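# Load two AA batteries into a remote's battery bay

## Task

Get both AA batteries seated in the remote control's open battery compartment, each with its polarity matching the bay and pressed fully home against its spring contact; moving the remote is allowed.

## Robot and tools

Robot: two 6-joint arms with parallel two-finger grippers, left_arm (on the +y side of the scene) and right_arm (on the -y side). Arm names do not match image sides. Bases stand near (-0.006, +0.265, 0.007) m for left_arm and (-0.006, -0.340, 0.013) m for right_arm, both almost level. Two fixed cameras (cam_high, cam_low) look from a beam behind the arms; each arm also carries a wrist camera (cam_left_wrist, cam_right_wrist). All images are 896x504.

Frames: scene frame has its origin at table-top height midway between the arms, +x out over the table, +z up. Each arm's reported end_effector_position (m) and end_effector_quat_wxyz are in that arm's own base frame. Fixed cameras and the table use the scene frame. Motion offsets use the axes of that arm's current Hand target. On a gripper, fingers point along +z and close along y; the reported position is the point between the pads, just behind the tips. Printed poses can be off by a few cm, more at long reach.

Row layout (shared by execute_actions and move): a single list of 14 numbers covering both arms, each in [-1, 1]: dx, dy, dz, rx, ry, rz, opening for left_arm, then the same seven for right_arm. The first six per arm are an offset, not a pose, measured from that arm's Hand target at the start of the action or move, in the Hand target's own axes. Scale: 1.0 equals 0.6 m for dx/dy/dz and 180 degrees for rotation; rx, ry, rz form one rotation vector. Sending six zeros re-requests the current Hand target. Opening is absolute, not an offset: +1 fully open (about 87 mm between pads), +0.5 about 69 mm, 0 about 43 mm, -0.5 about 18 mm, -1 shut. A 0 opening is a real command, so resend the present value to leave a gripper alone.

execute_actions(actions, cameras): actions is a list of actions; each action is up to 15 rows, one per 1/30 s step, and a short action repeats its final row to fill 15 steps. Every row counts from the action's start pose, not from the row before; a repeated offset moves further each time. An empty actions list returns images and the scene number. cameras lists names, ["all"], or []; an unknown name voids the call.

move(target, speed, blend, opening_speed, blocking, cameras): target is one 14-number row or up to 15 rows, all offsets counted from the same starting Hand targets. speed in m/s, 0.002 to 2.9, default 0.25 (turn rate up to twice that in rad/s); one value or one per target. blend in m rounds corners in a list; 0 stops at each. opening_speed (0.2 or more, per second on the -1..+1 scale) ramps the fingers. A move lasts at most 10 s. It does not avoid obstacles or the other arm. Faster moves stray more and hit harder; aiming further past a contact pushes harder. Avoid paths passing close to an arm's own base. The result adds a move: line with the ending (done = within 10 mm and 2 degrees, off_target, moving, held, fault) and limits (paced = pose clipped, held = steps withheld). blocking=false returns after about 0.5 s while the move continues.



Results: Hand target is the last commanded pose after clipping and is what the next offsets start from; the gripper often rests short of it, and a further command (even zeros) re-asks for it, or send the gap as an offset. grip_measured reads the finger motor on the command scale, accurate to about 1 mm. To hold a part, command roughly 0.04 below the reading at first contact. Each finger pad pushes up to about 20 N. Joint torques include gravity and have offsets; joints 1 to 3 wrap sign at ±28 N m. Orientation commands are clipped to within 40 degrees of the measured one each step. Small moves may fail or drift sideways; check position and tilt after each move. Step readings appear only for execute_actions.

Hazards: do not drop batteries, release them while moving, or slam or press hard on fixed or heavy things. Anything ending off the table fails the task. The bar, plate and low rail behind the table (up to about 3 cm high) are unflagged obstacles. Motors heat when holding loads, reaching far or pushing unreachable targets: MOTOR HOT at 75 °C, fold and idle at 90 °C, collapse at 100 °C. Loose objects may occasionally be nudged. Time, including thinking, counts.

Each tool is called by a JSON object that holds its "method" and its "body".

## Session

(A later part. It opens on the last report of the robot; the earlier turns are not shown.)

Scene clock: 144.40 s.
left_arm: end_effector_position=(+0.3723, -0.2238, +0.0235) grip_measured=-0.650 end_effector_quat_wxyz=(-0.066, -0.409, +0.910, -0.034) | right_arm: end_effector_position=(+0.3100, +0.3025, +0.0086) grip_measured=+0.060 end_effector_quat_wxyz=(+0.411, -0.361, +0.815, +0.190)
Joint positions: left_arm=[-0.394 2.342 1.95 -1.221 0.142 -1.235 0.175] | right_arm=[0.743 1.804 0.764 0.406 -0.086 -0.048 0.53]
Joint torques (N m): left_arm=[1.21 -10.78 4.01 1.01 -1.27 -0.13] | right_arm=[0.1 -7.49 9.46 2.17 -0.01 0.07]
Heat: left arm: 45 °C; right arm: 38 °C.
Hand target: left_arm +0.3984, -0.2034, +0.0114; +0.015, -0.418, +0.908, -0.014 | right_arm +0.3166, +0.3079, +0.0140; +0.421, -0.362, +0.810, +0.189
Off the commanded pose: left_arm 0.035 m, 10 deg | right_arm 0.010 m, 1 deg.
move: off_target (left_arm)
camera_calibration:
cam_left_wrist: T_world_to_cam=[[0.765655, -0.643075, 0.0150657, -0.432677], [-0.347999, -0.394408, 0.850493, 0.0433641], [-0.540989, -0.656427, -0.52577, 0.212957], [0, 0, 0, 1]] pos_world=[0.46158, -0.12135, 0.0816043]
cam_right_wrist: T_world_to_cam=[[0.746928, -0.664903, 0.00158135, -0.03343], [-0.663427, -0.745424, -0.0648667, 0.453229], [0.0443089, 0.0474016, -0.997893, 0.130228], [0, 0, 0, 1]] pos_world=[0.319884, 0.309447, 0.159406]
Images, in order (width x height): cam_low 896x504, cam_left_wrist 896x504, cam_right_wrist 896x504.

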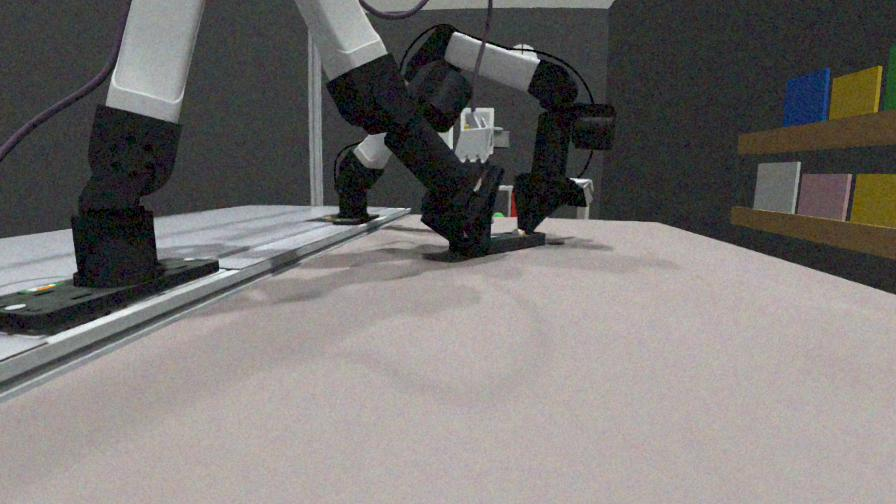

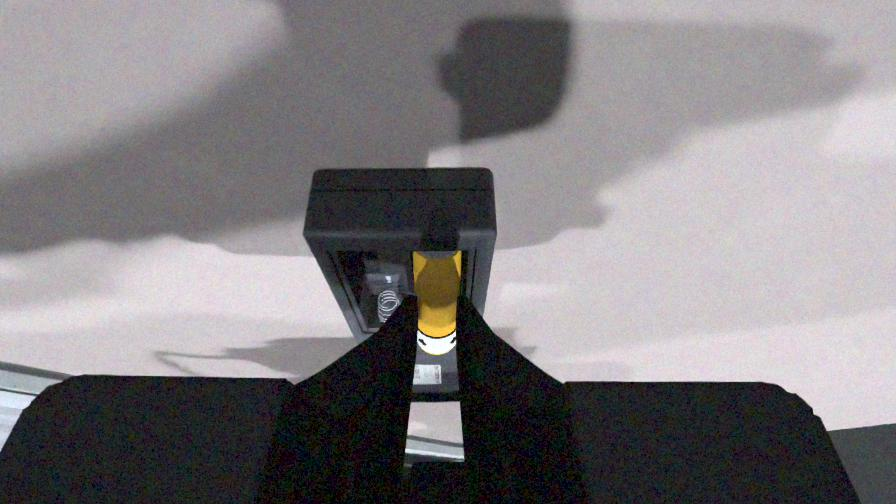

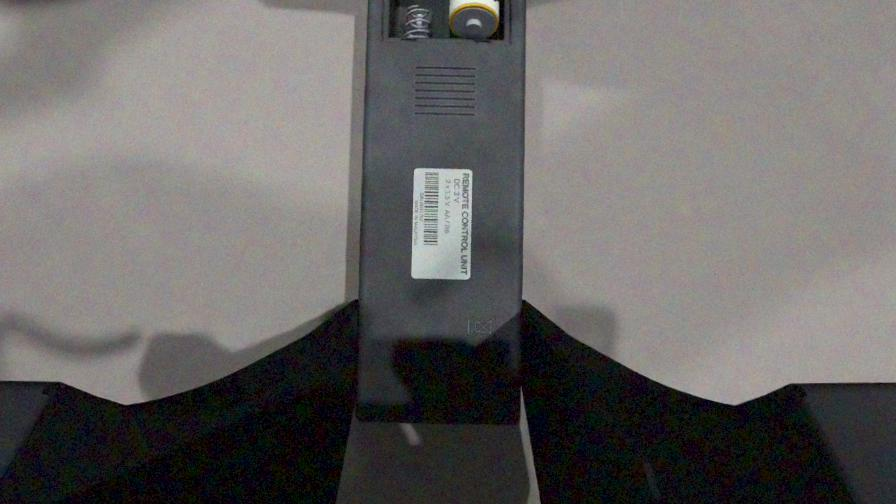

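{"method": "execute_actions", "body": {"actions": []}}

{"method": "zoom_image", "body": {"camera": "cam_left_wrist", "region": [300, 100, 580, 380]}}

{"method": "zoom_image", "body": {"camera": "cam_right_wrist", "region": [350, 0, 550, 80]}}

Scene clock: 145.30 s.
left_arm: end_effector_position=(+0.3723, -0.2238, +0.0235) grip_measured=-0.650 end_effector_quat_wxyz=(-0.066, -0.409, +0.910, -0.034) | right_arm: end_effector_position=(+0.3100, +0.3025, +0.0086) grip_measured=+0.060 end_effector_quat_wxyz=(+0.411, -0.361, +0.815, +0.190)
Joint positions: left_arm=[-0.394 2.342 1.95 -1.221 0.142 -1.235 0.175] | right_arm=[0.743 1.804 0.764 0.406 -0.086 -0.048 0.53]
Joint velocities: within noise
Joint torques (N m): left_arm=[1.22 -10.77 3.99 1 -1.28 -0.12] | right_arm=[0.12 -7.49 9.44 2.17 0 0.07]
Heat: left arm: 46 °C; right arm: 38 °C.
Hand target: left_arm +0.3984, -0.2034, +0.0114; +0.015, -0.418, +0.908, -0.014 | right_arm +0.3166, +0.3079, +0.0140; +0.421, -0.362, +0.810, +0.189
Tool commands: left_gripper/opening=-0.76 right_gripper/opening=+0.0
Off the commanded pose: left_arm 0.035 m, 10 deg | right_arm 0.010 m, 1 deg.
camera_calibration:
cam_left_wrist: T_world_to_cam=[[0.765655, -0.643075, 0.0150657, -0.432677], [-0.347999, -0.394408, 0.850493, 0.0433641], [-0.540989, -0.656427, -0.52577, 0.212957], [0, 0, 0, 1]] pos_world=[0.46158, -0.12135, 0.0816043]
cam_right_wrist: T_world_to_cam=[[0.746928, -0.664903, 0.00158135, -0.03343], [-0.663427, -0.745424, -0.0648667, 0.453229], [0.0443089, 0.0474016, -0.997893, 0.130228], [0, 0, 0, 1]] pos_world=[0.319884, 0.309447, 0.159406]

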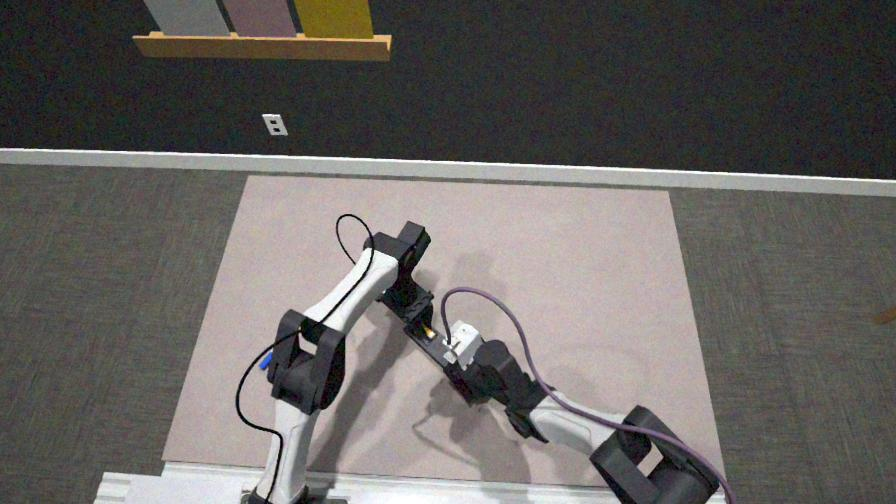

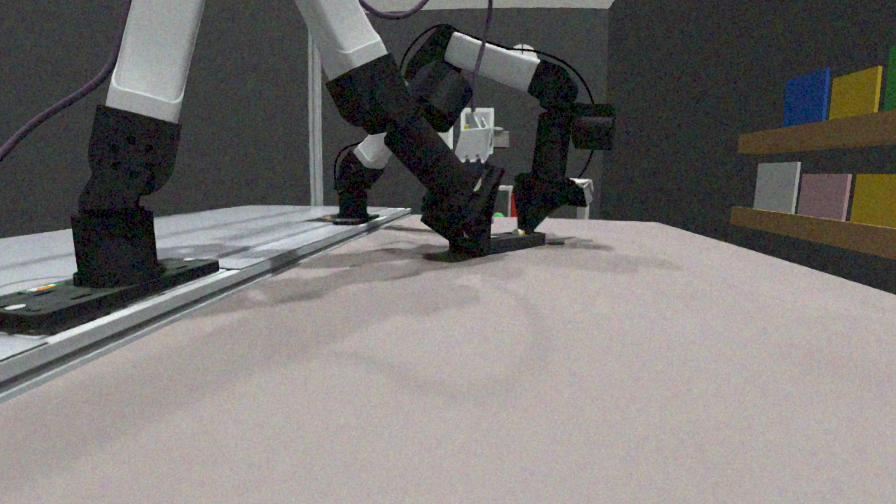

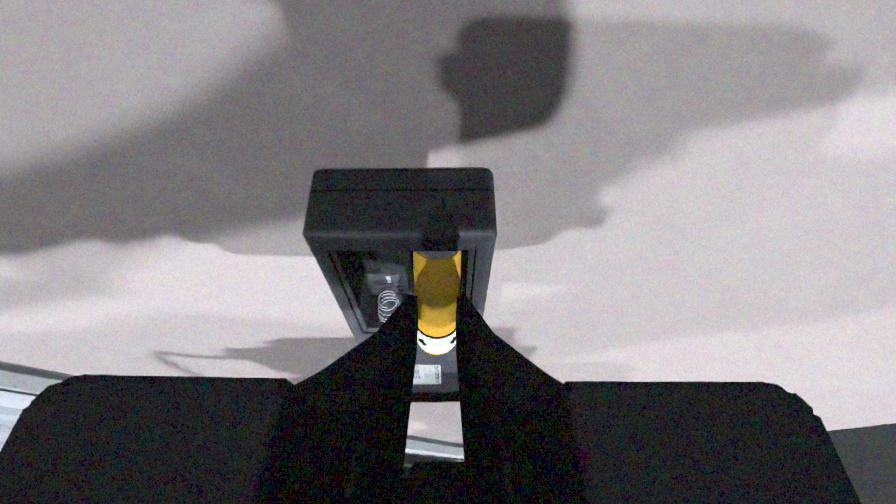

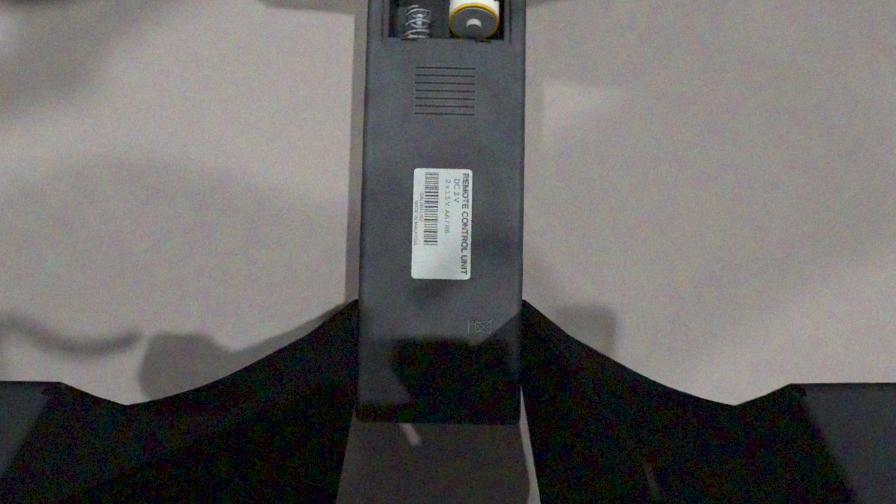

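Scaled by 1.800 from the camera's 896x504 image, which has a finer 1280x720 frame.

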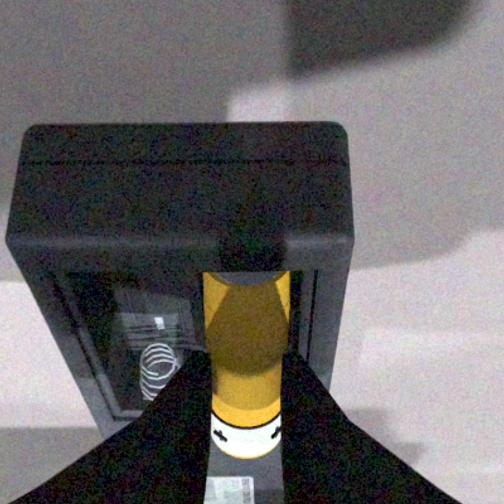

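Scaled by 2.520 from the camera's 896x504 image, which has a finer 1280x720 frame.

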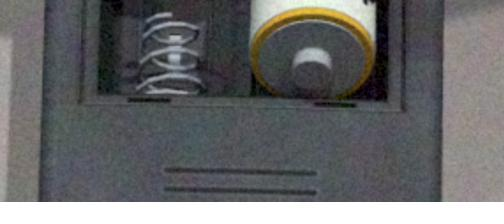

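{"method": "move", "body": {"target": [-0.008,0,0.013,0,-0.055,0,-0.76,0,0,0,0,0,0,0], "speed": 0.05}}

{"method": "execute_actions", "body": {"actions": []}}

{"method": "zoom_image", "body": {"camera": "cam_right_wrist", "region": [350, 0, 550, 80]}}

{"method": "zoom_image", "body": {"camera": "cam_low", "region": [440, 160, 600, 280]}}

Scene clock: 147.80 s.
left_arm: end_effector_position=(+0.3722, -0.2240, +0.0231) grip_measured=-0.652 end_effector_quat_wxyz=(+0.010, -0.405, +0.914, -0.005) | right_arm: end_effector_position=(+0.3100, +0.3025, +0.0086) grip_measured=+0.060 end_effector_quat_wxyz=(+0.411, -0.361, +0.815, +0.190)
Joint positions: left_arm=[-0.453 2.273 1.865 -1.143 -0.008 -1.287 0.174] | right_arm=[0.743 1.804 0.764 0.406 -0.086 -0.048 0.53]
Joint torques (N m): left_arm=[1.46 -8.81 3.38 1.23 -1.51 -0.14] | right_arm=[0.12 -7.49 9.43 2.17 -0.01 0.07]
Heat: left arm: 46 °C; right arm: 38 °C.
Hand target: left_arm +0.4019, -0.1998, +0.0037; +0.094, -0.418, +0.903, +0.022 | right_arm +0.3166, +0.3079, +0.0140; +0.421, -0.362, +0.810, +0.189
Off the commanded pose: left_arm 0.043 m, 10 deg | right_arm 0.010 m, 1 deg.
move: off_target (left_arm)

Scene clock: 147.80 s.
left_arm: end_effector_position=(+0.3722, -0.2240, +0.0231) grip_measured=-0.652 end_effector_quat_wxyz=(+0.010, -0.405, +0.914, -0.005) | right_arm: end_effector_position=(+0.3100, +0.3025, +0.0086) grip_measured=+0.060 end_effector_quat_wxyz=(+0.411, -0.361, +0.815, +0.190)
Joint positions: left_arm=[-0.453 2.273 1.865 -1.143 -0.008 -1.287 0.174] | right_arm=[0.743 1.804 0.764 0.406 -0.086 -0.048 0.53]
Joint velocities: within noise
Joint torques (N m): left_arm=[1.46 -8.81 3.38 1.23 -1.51 -0.14] | right_arm=[0.12 -7.49 9.43 2.17 -0.01 0.07]
Heat: left arm: 46 °C; right arm: 38 °C.
Hand target: left_arm +0.4019, -0.1998, +0.0037; +0.094, -0.418, +0.903, +0.022 | right_arm +0.3166, +0.3079, +0.0140; +0.421, -0.362, +0.810, +0.189
Tool commands: left_gripper/opening=-0.76 right_gripper/opening=+0.0
Off the commanded pose: left_arm 0.043 m, 10 deg | right_arm 0.010 m, 1 deg.
camera_calibration:
cam_left_wrist: T_world_to_cam=[[0.757208, -0.652525, 0.0291038, -0.431966], [-0.444555, -0.482205, 0.754884, 0.0621023], [-0.478547, -0.584542, -0.655213, 0.208341], [0, 0, 0, 1]] pos_world=[0.454397, -0.130139, 0.102199]
cam_right_wrist: T_world_to_cam=[[0.746928, -0.664903, 0.00158135, -0.03343], [-0.663427, -0.745424, -0.0648667, 0.453229], [0.0443089, 0.0474016, -0.997893, 0.130228], [0, 0, 0, 1]] pos_world=[0.319884, 0.309447, 0.159406]

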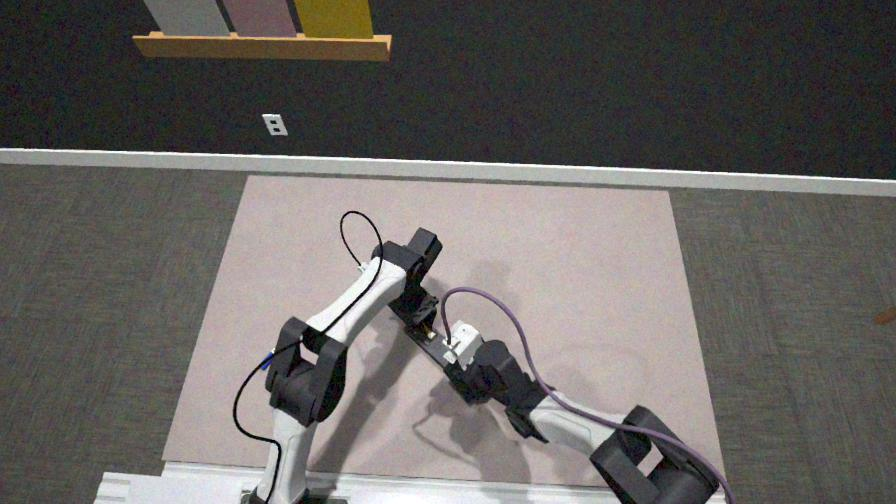

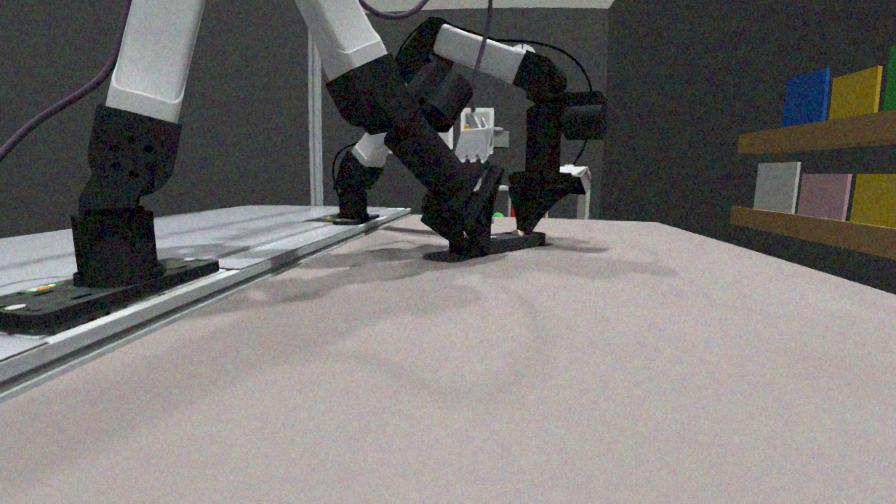

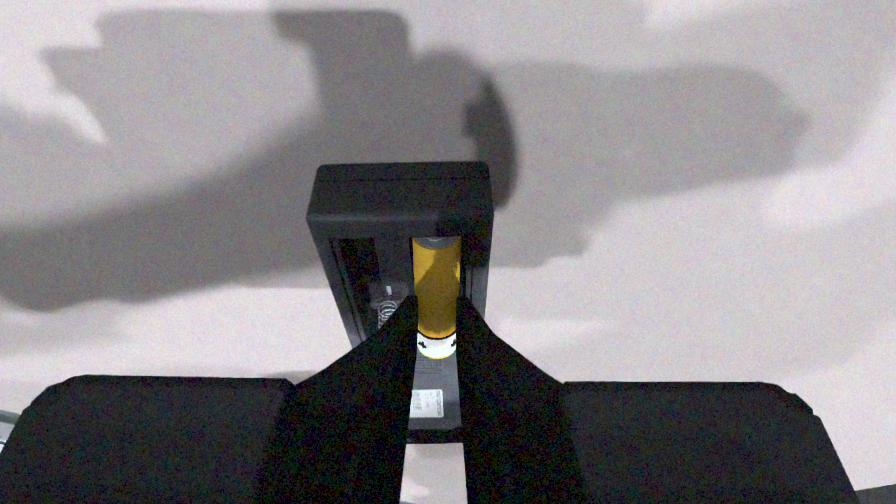

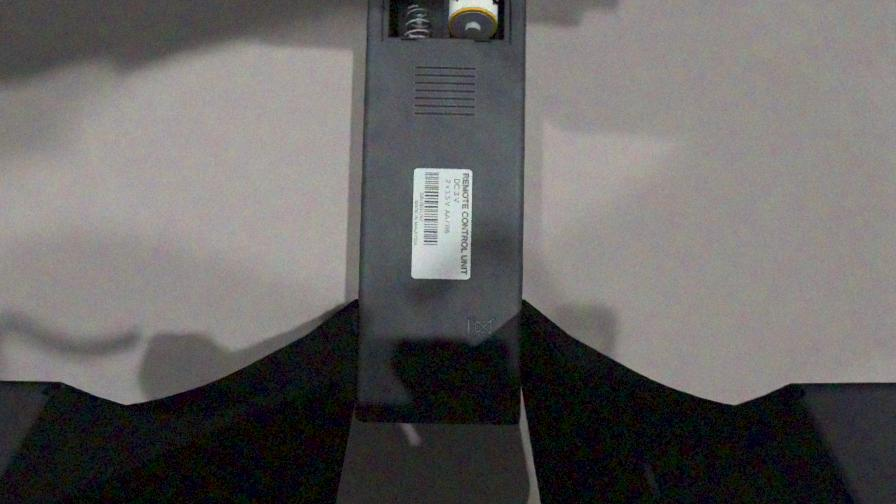

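Scaled by 2.520 from the camera's 896x504 image, which has a finer 1280x720 frame.

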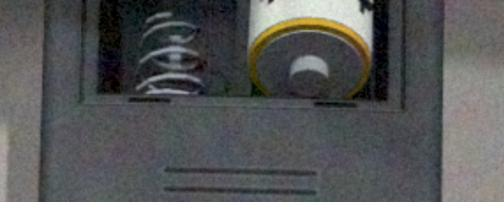

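Scaled by 3.150 from the camera's 896x504 image, which has a finer 1280x720 frame.

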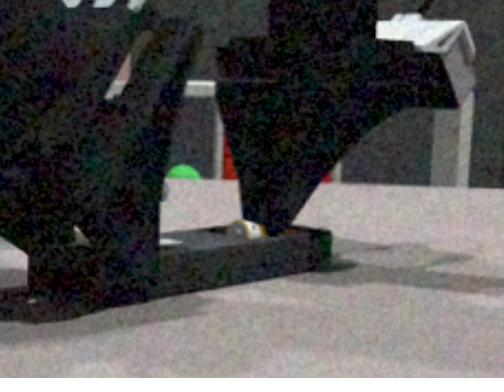

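{"method": "move", "body": {"target": [-0.008,0,0.013,0,-0.055,0,-0.76,0,0,0,0,0,0,0], "speed": 0.05}}

{"method": "execute_actions", "body": {"actions": []}}

{"method": "zoom_image", "body": {"camera": "cam_right_wrist", "region": [350, 0, 550, 80]}}

{"method": "zoom_image", "body": {"camera": "cam_low", "region": [440, 160, 600, 280]}}

{"method": "zoom_image", "body": {"camera": "cam_left_wrist", "region": [300, 100, 580, 380]}}

Scene clock: 150.17 s.
left_arm: end_effector_position=(+0.3750, -0.2221, +0.0219) grip_measured=-0.757 end_effector_quat_wxyz=(+0.093, -0.398, +0.912, +0.026) | right_arm: end_effector_position=(+0.3100, +0.3025, +0.0077) grip_measured=+0.060 end_effector_quat_wxyz=(+0.411, -0.361, +0.815, +0.190)
Joint positions: left_arm=[-0.515 2.222 1.792 -1.07 -0.18 -1.333 0.121] | right_arm=[0.743 1.807 0.764 0.408 -0.086 -0.048 0.53]
Joint torques (N m): left_arm=[1.89 -6.97 2.74 1.39 -1.61 -0.16] | right_arm=[0.1 -7.76 9.42 2.14 -0.01 0.08]
Heat: left arm: 45 °C; right arm: 38 °C.
Hand target: left_arm +0.4061, -0.1953, -0.0031; +0.171, -0.415, +0.892, +0.058 | right_arm +0.3166, +0.3079, +0.0139; +0.421, -0.362, +0.810, +0.189
Off the commanded pose: left_arm 0.048 m, 10 deg | right_arm 0.011 m, 1 deg.
move: off_target (left_arm, right_arm)

Scene clock: 150.17 s.
left_arm: end_effector_position=(+0.3750, -0.2221, +0.0219) grip_measured=-0.757 end_effector_quat_wxyz=(+0.093, -0.398, +0.912, +0.026) | right_arm: end_effector_position=(+0.3100, +0.3025, +0.0077) grip_measured=+0.060 end_effector_quat_wxyz=(+0.411, -0.361, +0.815, +0.190)
Joint positions: left_arm=[-0.515 2.222 1.792 -1.07 -0.18 -1.333 0.121] | right_arm=[0.743 1.807 0.764 0.408 -0.086 -0.048 0.53]
Joint velocities: within noise
Joint torques (N m): left_arm=[1.89 -6.97 2.74 1.39 -1.61 -0.16] | right_arm=[0.1 -7.76 9.42 2.14 -0.01 0.08]
Heat: left arm: 45 °C; right arm: 38 °C.
Hand target: left_arm +0.4061, -0.1953, -0.0031; +0.171, -0.415, +0.892, +0.058 | right_arm +0.3166, +0.3079, +0.0139; +0.421, -0.362, +0.810, +0.189
Tool commands: left_gripper/opening=-0.76 right_gripper/opening=+0.0
Off the commanded pose: left_arm 0.048 m, 10 deg | right_arm 0.011 m, 1 deg.
camera_calibration:
cam_left_wrist: T_world_to_cam=[[0.746779, -0.663749, 0.0419423, -0.431711], [-0.536815, -0.564335, 0.62718, 0.0843233], [-0.392621, -0.49088, -0.777744, 0.201298], [0, 0, 0, 1]] pos_world=[0.446692, -0.140148, 0.121779]
cam_right_wrist: T_world_to_cam=[[0.746883, -0.664954, 0.00151061, -0.0334701], [-0.663531, -0.745429, -0.0637417, 0.453234], [0.0435113, 0.0466052, -0.997965, 0.129729], [0, 0, 0, 1]] pos_world=[0.320088, 0.309551, 0.158406]

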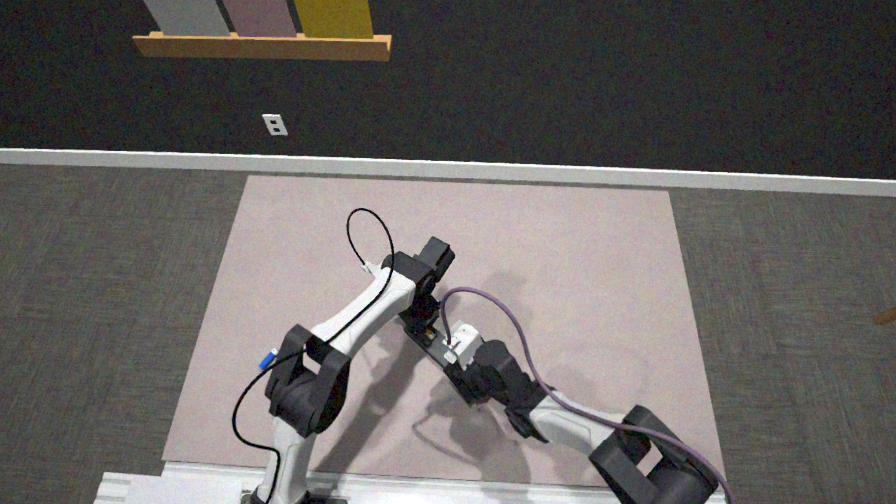

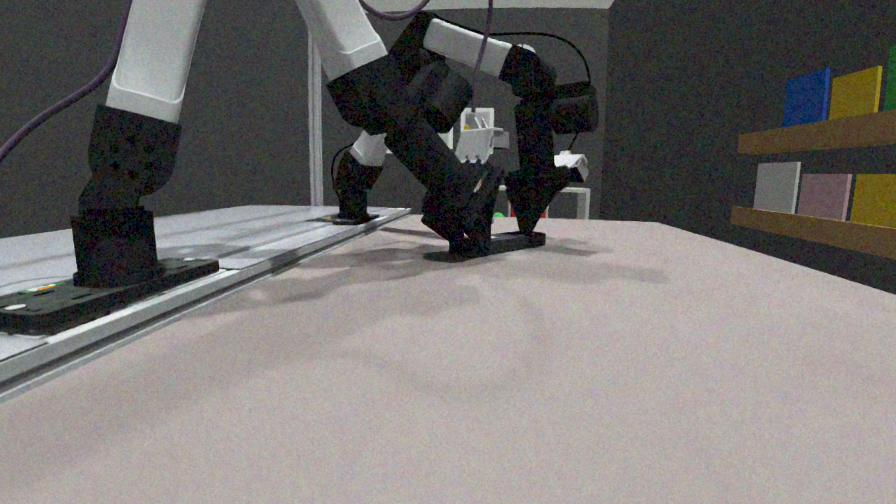

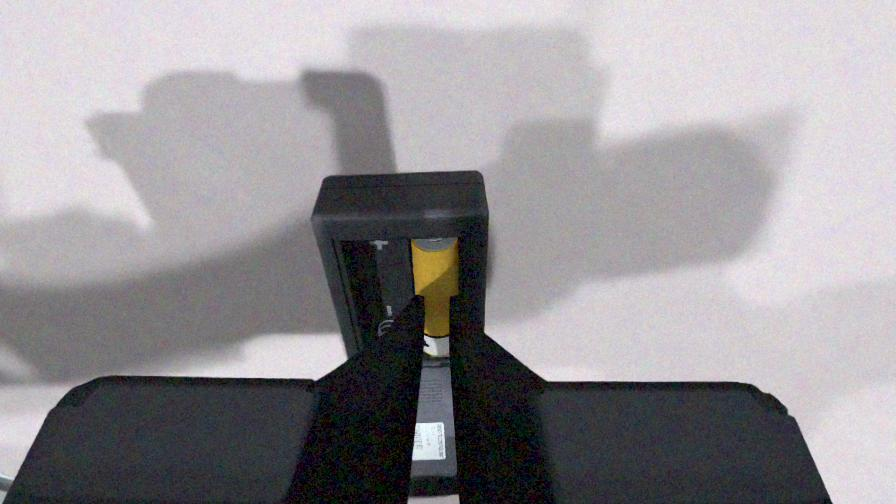

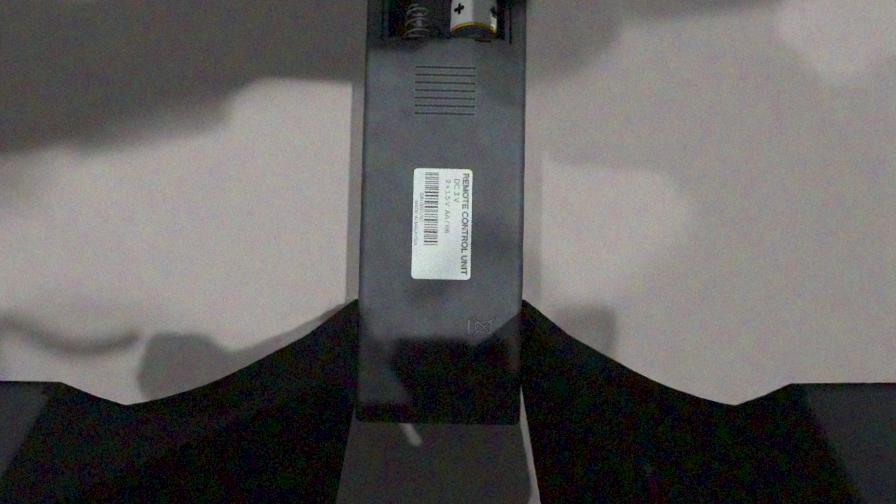

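Scaled by 2.520 from the camera's 896x504 image, which has a finer 1280x720 frame.

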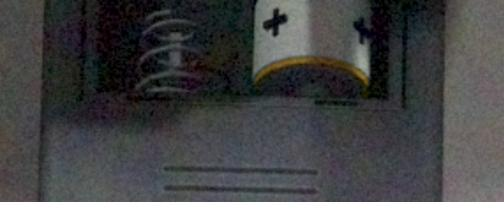

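Scaled by 3.150 from the camera's 896x504 image, which has a finer 1280x720 frame.

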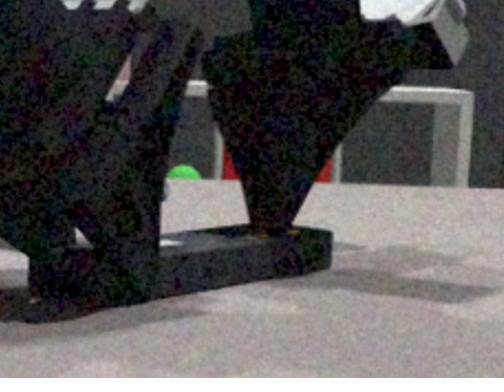

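Scaled by 1.800 from the camera's 896x504 image, which has a finer 1280x720 frame.

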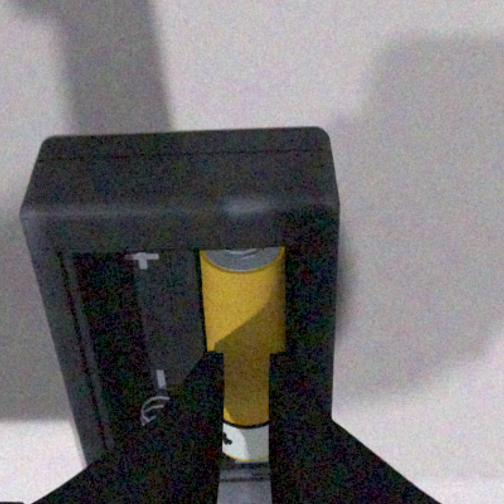

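{"method": "move", "body": {"target": [0.055,0.01,-0.047,0,0.02,0,-0.76,0,0,0,0,0,0,0], "speed": 0.06}}

{"method": "zoom_image", "body": {"camera": "cam_high", "region": [380, 280, 500, 400]}}

Scene clock: 151.50 s.
left_arm: end_effector_position=(+0.3729, -0.2241, +0.0229) grip_measured=-0.758 end_effector_quat_wxyz=(+0.131, -0.411, +0.901, +0.039) | right_arm: end_effector_position=(+0.3100, +0.3025, +0.0077) grip_measured=+0.060 end_effector_quat_wxyz=(+0.411, -0.361, +0.815, +0.190)
Joint positions: left_arm=[-0.555 2.194 1.751 -1.045 -0.263 -1.401 0.121] | right_arm=[0.743 1.807 0.764 0.408 -0.086 -0.048 0.53]
Joint torques (N m): left_arm=[-0.05 -8.57 3.14 0.77 -0.45 -0.14] | right_arm=[0.1 -7.76 9.43 2.15 -0.01 0.07]
Heat: left arm: 45 °C; right arm: 38 °C.
Hand target: left_arm +0.3745, -0.2220, +0.0113; +0.143, -0.416, +0.897, +0.045 | right_arm +0.3166, +0.3079, +0.0139; +0.421, -0.362, +0.810, +0.189
Off the commanded pose: left_arm 0.012 m, 2 deg | right_arm 0.011 m, 1 deg.
move: off_target (left_arm, right_arm)

Scaled by 4.200 from the camera's 896x504 image, which has a finer 1280x720 frame.
This view is cut from an older image: the scene may have changed since it was taken.

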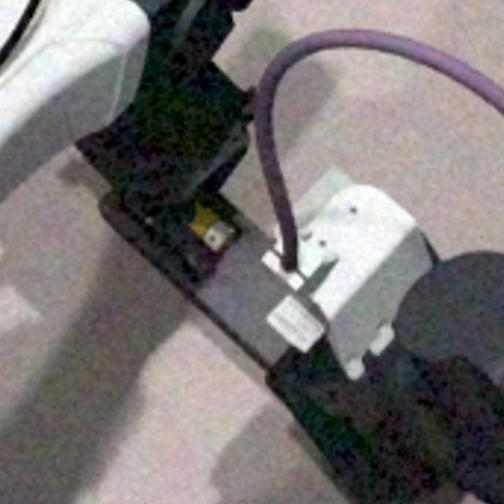

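Now open slightly to release and lift straight up, hand re-verticalised.

{"method": "move", "body": {"target": [[0,0,0.004,0,0,0,-0.45,0,0,0,0,0,0,0],[-0.01,0,-0.085,0,0.1,0,-0.45,0,0,0,0,0,0,0]], "speed": 0.06, "opening_speed": 0.8}}

{"method": "execute_actions", "body": {"actions": []}}

{"method": "zoom_image", "body": {"camera": "cam_right_wrist", "region": [350, 0, 550, 80]}}

{"method": "zoom_image", "body": {"camera": "cam_left_wrist", "region": [300, 100, 580, 380]}}

{"method": "zoom_image", "body": {"camera": "cam_low", "region": [440, 160, 600, 280]}}

Scene clock: 155.53 s.
left_arm: end_effector_position=(+0.3611, -0.2253, +0.0585) grip_measured=-0.450 end_effector_quat_wxyz=(+0.002, -0.420, +0.908, -0.014) | right_arm: end_effector_position=(+0.3100, +0.3023, +0.0076) grip_measured=+0.060 end_effector_quat_wxyz=(+0.411, -0.361, +0.815, +0.189)
Joint positions: left_arm=[-0.457 2.204 1.889 -1.233 0.014 -1.324 0.275] | right_arm=[0.743 1.807 0.764 0.407 -0.085 -0.048 0.53]
Joint torques (N m): left_arm=[0.68 -8.05 9.89 0.1 0.02 0.11] | right_arm=[0.1 -7.75 9.43 2.16 -0.02 0.07]
Heat: left arm: 44 °C; right arm: 38 °C.
Hand target: left_arm +0.3671, -0.2278, +0.0619; +0.001, -0.418, +0.908, -0.021 | right_arm +0.3166, +0.3079, +0.0139; +0.421, -0.362, +0.810, +0.189
Off the commanded pose: left_arm 0.007 m, 1 deg | right_arm 0.011 m, 1 deg.
move: off_target (right_arm)

Scene clock: 155.53 s.
left_arm: end_effector_position=(+0.3611, -0.2253, +0.0585) grip_measured=-0.450 end_effector_quat_wxyz=(+0.002, -0.420, +0.908, -0.014) | right_arm: end_effector_position=(+0.3100, +0.3023, +0.0076) grip_measured=+0.060 end_effector_quat_wxyz=(+0.411, -0.361, +0.815, +0.189)
Joint positions: left_arm=[-0.457 2.204 1.889 -1.233 0.014 -1.324 0.275] | right_arm=[0.743 1.807 0.764 0.407 -0.085 -0.048 0.53]
Joint velocities: within noise
Joint torques (N m): left_arm=[0.68 -8.05 9.89 0.1 0.02 0.11] | right_arm=[0.1 -7.75 9.43 2.16 -0.02 0.07]
Heat: left arm: 44 °C; right arm: 38 °C.
Hand target: left_arm +0.3671, -0.2278, +0.0619; +0.001, -0.418, +0.908, -0.021 | right_arm +0.3166, +0.3079, +0.0139; +0.421, -0.362, +0.810, +0.189
Tool commands: left_gripper/opening=-0.45 right_gripper/opening=+0.0
Off the commanded pose: left_arm 0.007 m, 1 deg | right_arm 0.011 m, 1 deg.
camera_calibration:
cam_left_wrist: T_world_to_cam=[[0.777902, -0.627271, 0.0374007, -0.42774], [-0.423531, -0.479408, 0.768628, 0.022093], [-0.464208, -0.613758, -0.638601, 0.212736], [0, 0, 0, 1]] pos_world=[0.440851, -0.127149, 0.13487]
cam_right_wrist: T_world_to_cam=[[0.746289, -0.665618, 0.00204438, -0.0332225], [-0.664205, -0.744898, -0.0629213, 0.453079], [0.0434044, 0.0455996, -0.998016, 0.129987], [0, 0, 0, 1]] pos_world=[0.320089, 0.309457, 0.158306]

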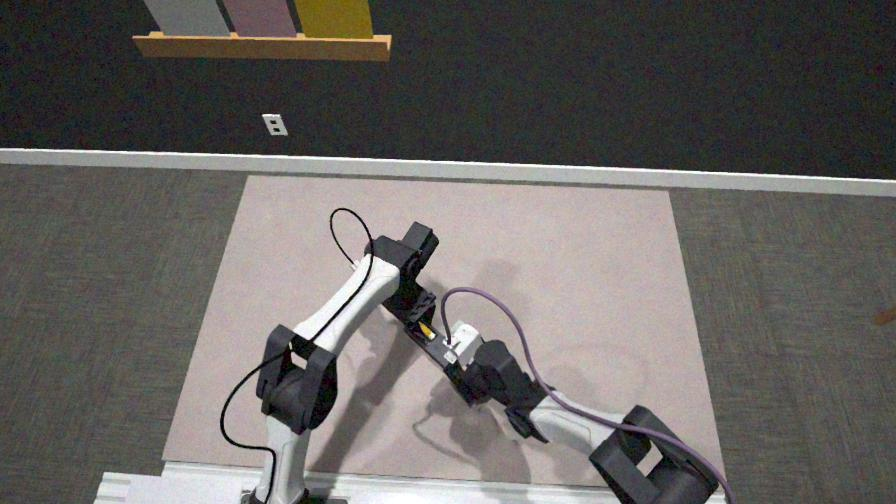

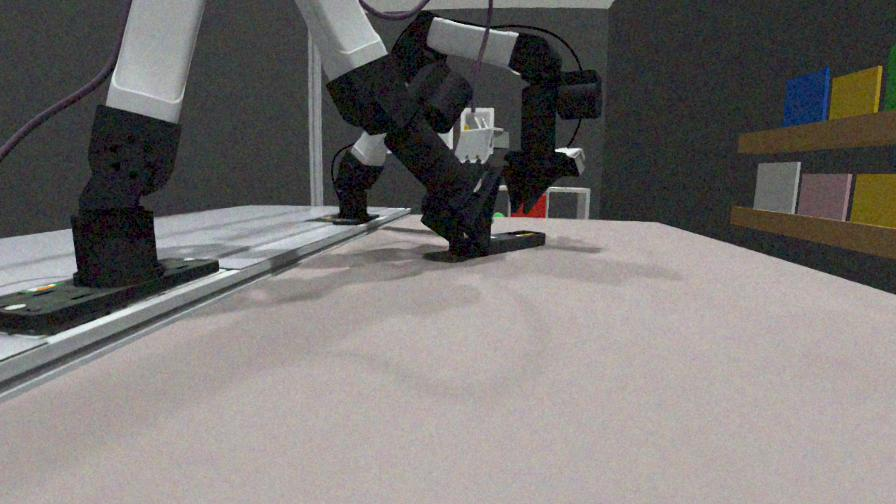

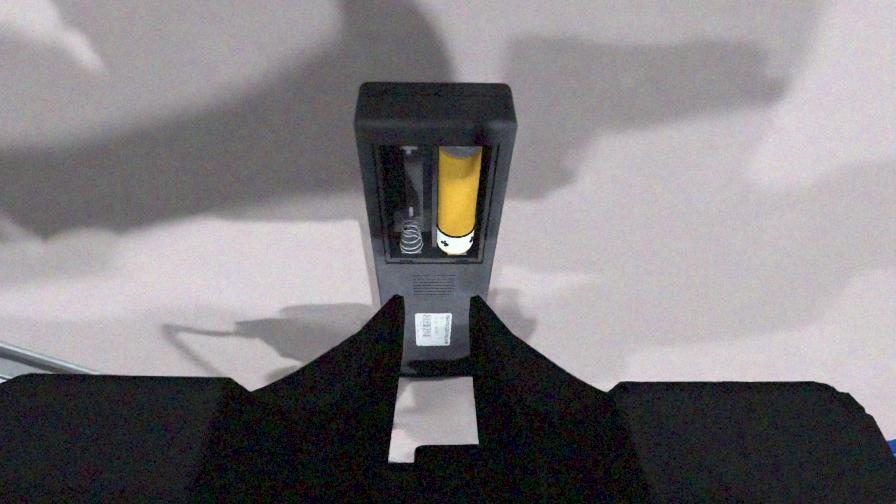

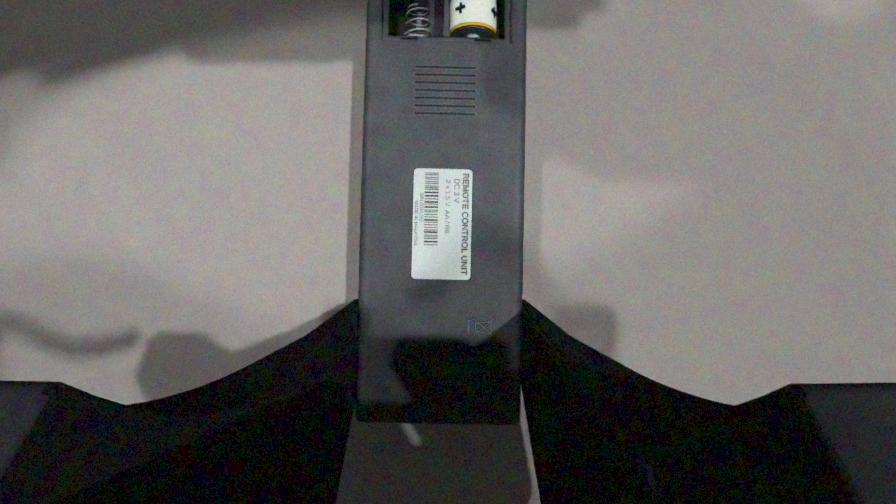

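Scaled by 2.520 from the camera's 896x504 image, which has a finer 1280x720 frame.

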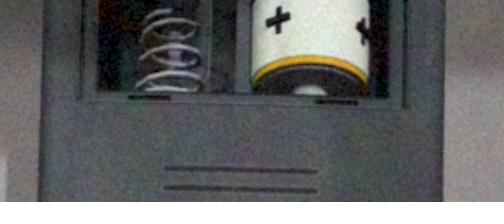

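Scaled by 1.800 from the camera's 896x504 image, which has a finer 1280x720 frame.

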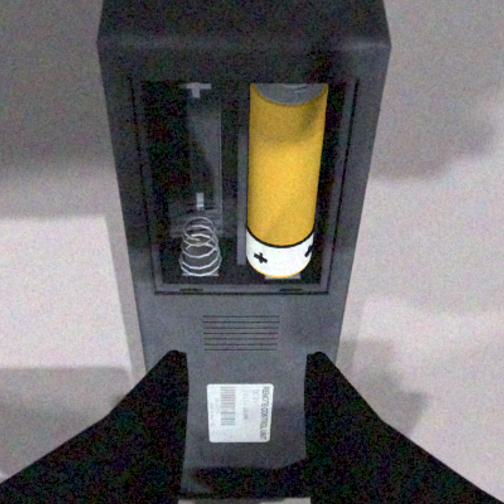

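Scaled by 3.150 from the camera's 896x504 image, which has a finer 1280x720 frame.

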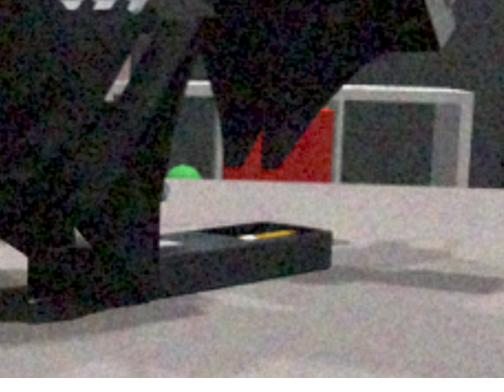

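{"method": "move", "body": {"target": [[0.0263,-0.0075,0.04,0,0,0,-1,0,0,0,0,0,0,0],[0.0263,-0.0075,0.075,0,0,0,-1,0,0,0,0,0,0,0]], "speed": 0.06, "opening_speed": 0.8}}

{"method": "zoom_image", "body": {"camera": "cam_right_wrist", "region": [350, 0, 550, 80]}}

{"method": "execute_actions", "body": {"actions": []}}

{"method": "zoom_image", "body": {"camera": "cam_left_wrist", "region": [300, 100, 580, 380]}}

{"method": "zoom_image", "body": {"camera": "cam_right_wrist", "region": [350, 0, 550, 80]}}

Scene clock: 157.63 s.
left_arm: end_effector_position=(+0.3618, -0.2399, +0.0249) grip_measured=-1.000 end_effector_quat_wxyz=(+0.004, -0.418, +0.908, -0.019) | right_arm: end_effector_position=(+0.3100, +0.3023, +0.0076) grip_measured=+0.060 end_effector_quat_wxyz=(+0.411, -0.361, +0.815, +0.189)
Joint positions: left_arm=[-0.485 2.243 1.819 -1.111 0.017 -1.347 0] | right_arm=[0.743 1.807 0.764 0.407 -0.085 -0.048 0.53]
Joint torques (N m): left_arm=[-0.23 -8.44 5.34 0.47 -0.01 -0.08] | right_arm=[0.1 -7.75 9.43 2.15 -0.01 0.07]
Heat: left arm: 44 °C; right arm: 39 °C.
Hand target: left_arm +0.3610, -0.2444, +0.0173; +0.001, -0.418, +0.908, -0.021 | right_arm +0.3167, +0.3079, +0.0140; +0.421, -0.362, +0.810, +0.189
Off the commanded pose: left_arm 0.009 m, 0 deg | right_arm 0.011 m, 1 deg.
move: off_target (right_arm)

Scaled by 2.520 from the camera's 896x504 image, which has a finer 1280x720 frame.
This view is cut from an older image: the scene may have changed since it was taken.

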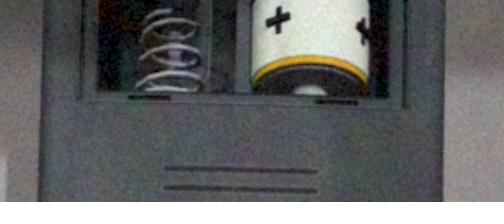

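Scene clock: 157.63 s.
left_arm: end_effector_position=(+0.3618, -0.2399, +0.0249) grip_measured=-1.000 end_effector_quat_wxyz=(+0.004, -0.418, +0.908, -0.019) | right_arm: end_effector_position=(+0.3100, +0.3023, +0.0076) grip_measured=+0.060 end_effector_quat_wxyz=(+0.411, -0.361, +0.815, +0.189)
Joint positions: left_arm=[-0.485 2.243 1.819 -1.111 0.017 -1.347 0] | right_arm=[0.743 1.807 0.764 0.407 -0.085 -0.048 0.53]
Joint velocities: within noise
Joint torques (N m): left_arm=[-0.23 -8.44 5.34 0.47 -0.01 -0.08] | right_arm=[0.1 -7.75 9.43 2.15 -0.01 0.07]
Heat: left arm: 44 °C; right arm: 39 °C.
Hand target: left_arm +0.3610, -0.2444, +0.0173; +0.001, -0.418, +0.908, -0.021 | right_arm +0.3167, +0.3079, +0.0140; +0.421, -0.362, +0.810, +0.189
Tool commands: left_gripper/opening=-1.0 right_gripper/opening=+0.0
Off the commanded pose: left_arm 0.009 m, 0 deg | right_arm 0.011 m, 1 deg.
camera_calibration:
cam_left_wrist: T_world_to_cam=[[0.774801, -0.630301, 0.0490363, -0.43613], [-0.431867, -0.471035, 0.769167, 0.0461358], [-0.461708, -0.617128, -0.637164, 0.180876], [0, 0, 0, 1]] pos_world=[0.441351, -0.141538, 0.101148]
cam_right_wrist: T_world_to_cam=[[0.746289, -0.665618, 0.00204438, -0.0332225], [-0.664205, -0.744898, -0.0629213, 0.453079], [0.0434044, 0.0455996, -0.998016, 0.129987], [0, 0, 0, 1]] pos_world=[0.320089, 0.309457, 0.158306]

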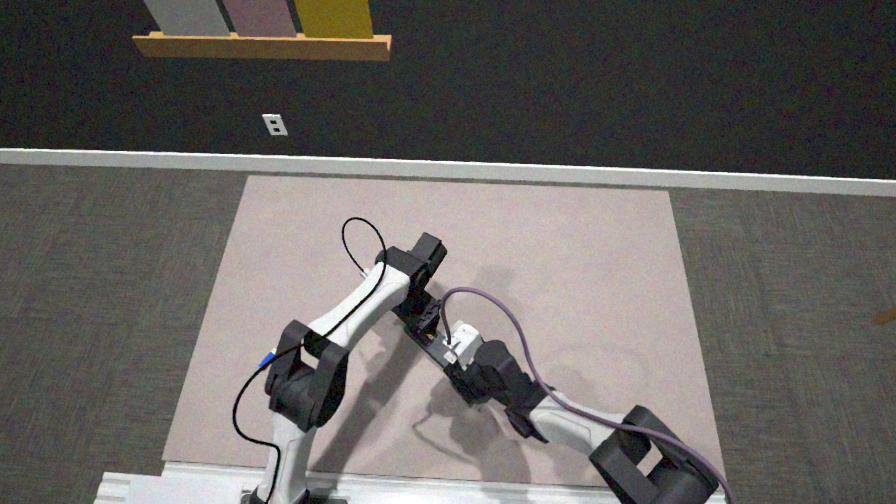

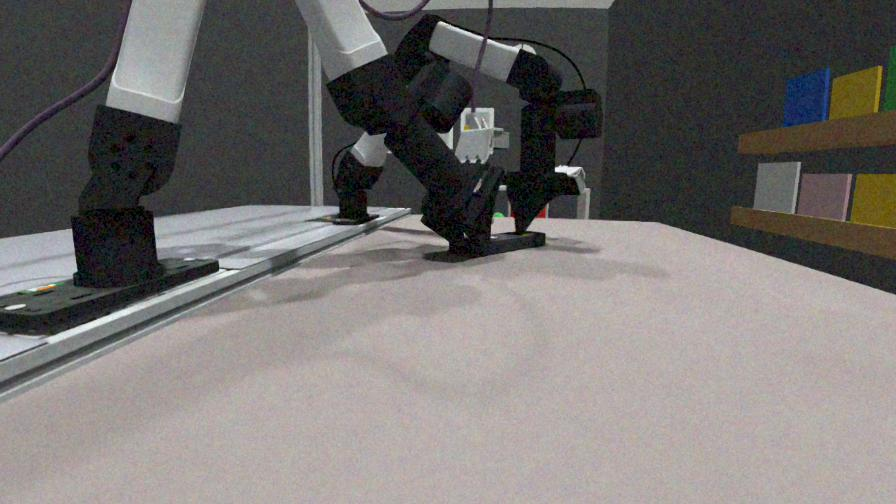

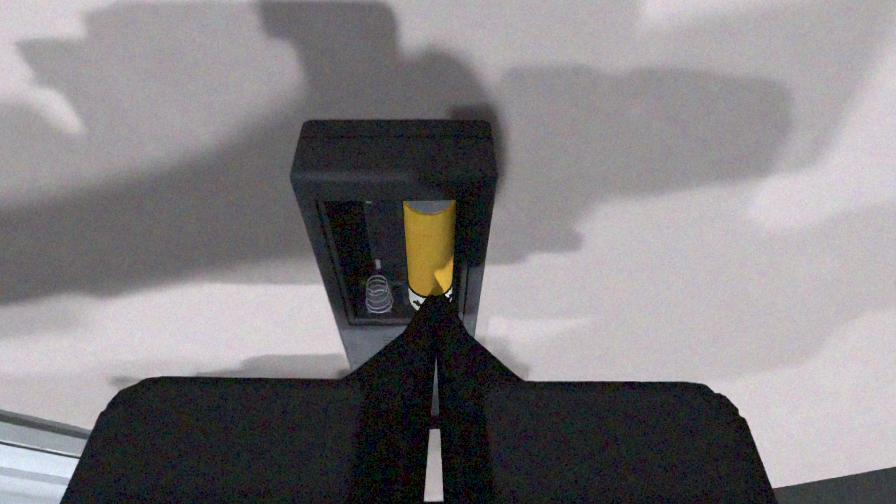

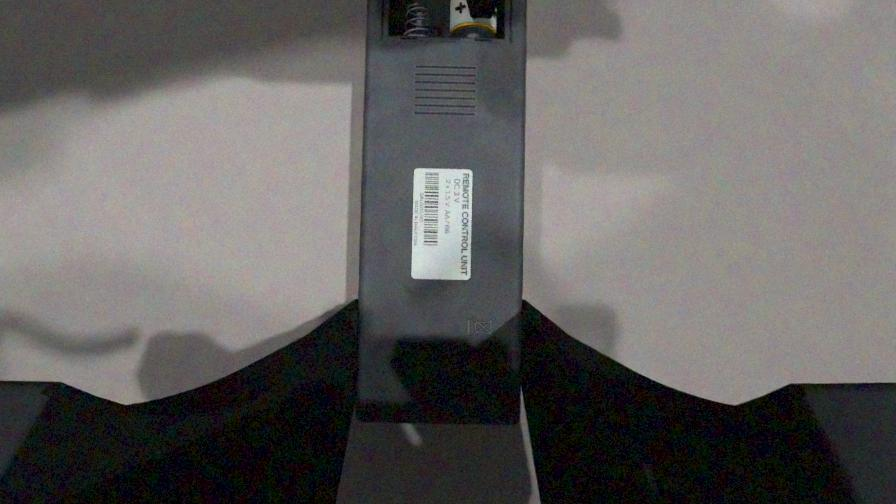

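Scaled by 1.800 from the camera's 896x504 image, which has a finer 1280x720 frame.

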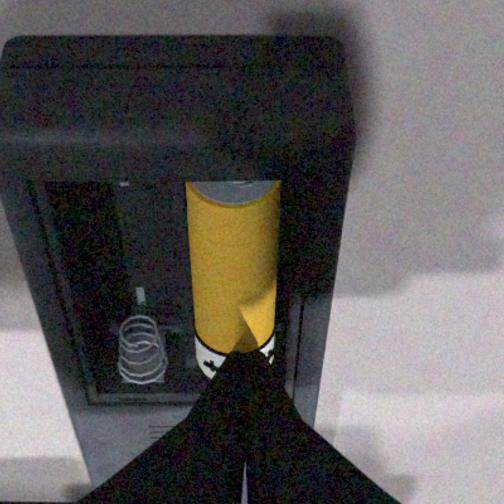

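Scaled by 2.520 from the camera's 896x504 image, which has a finer 1280x720 frame.

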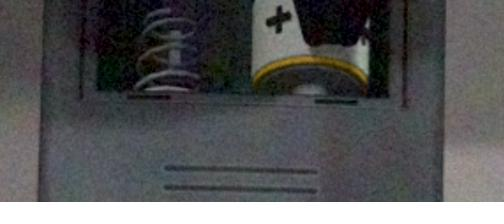

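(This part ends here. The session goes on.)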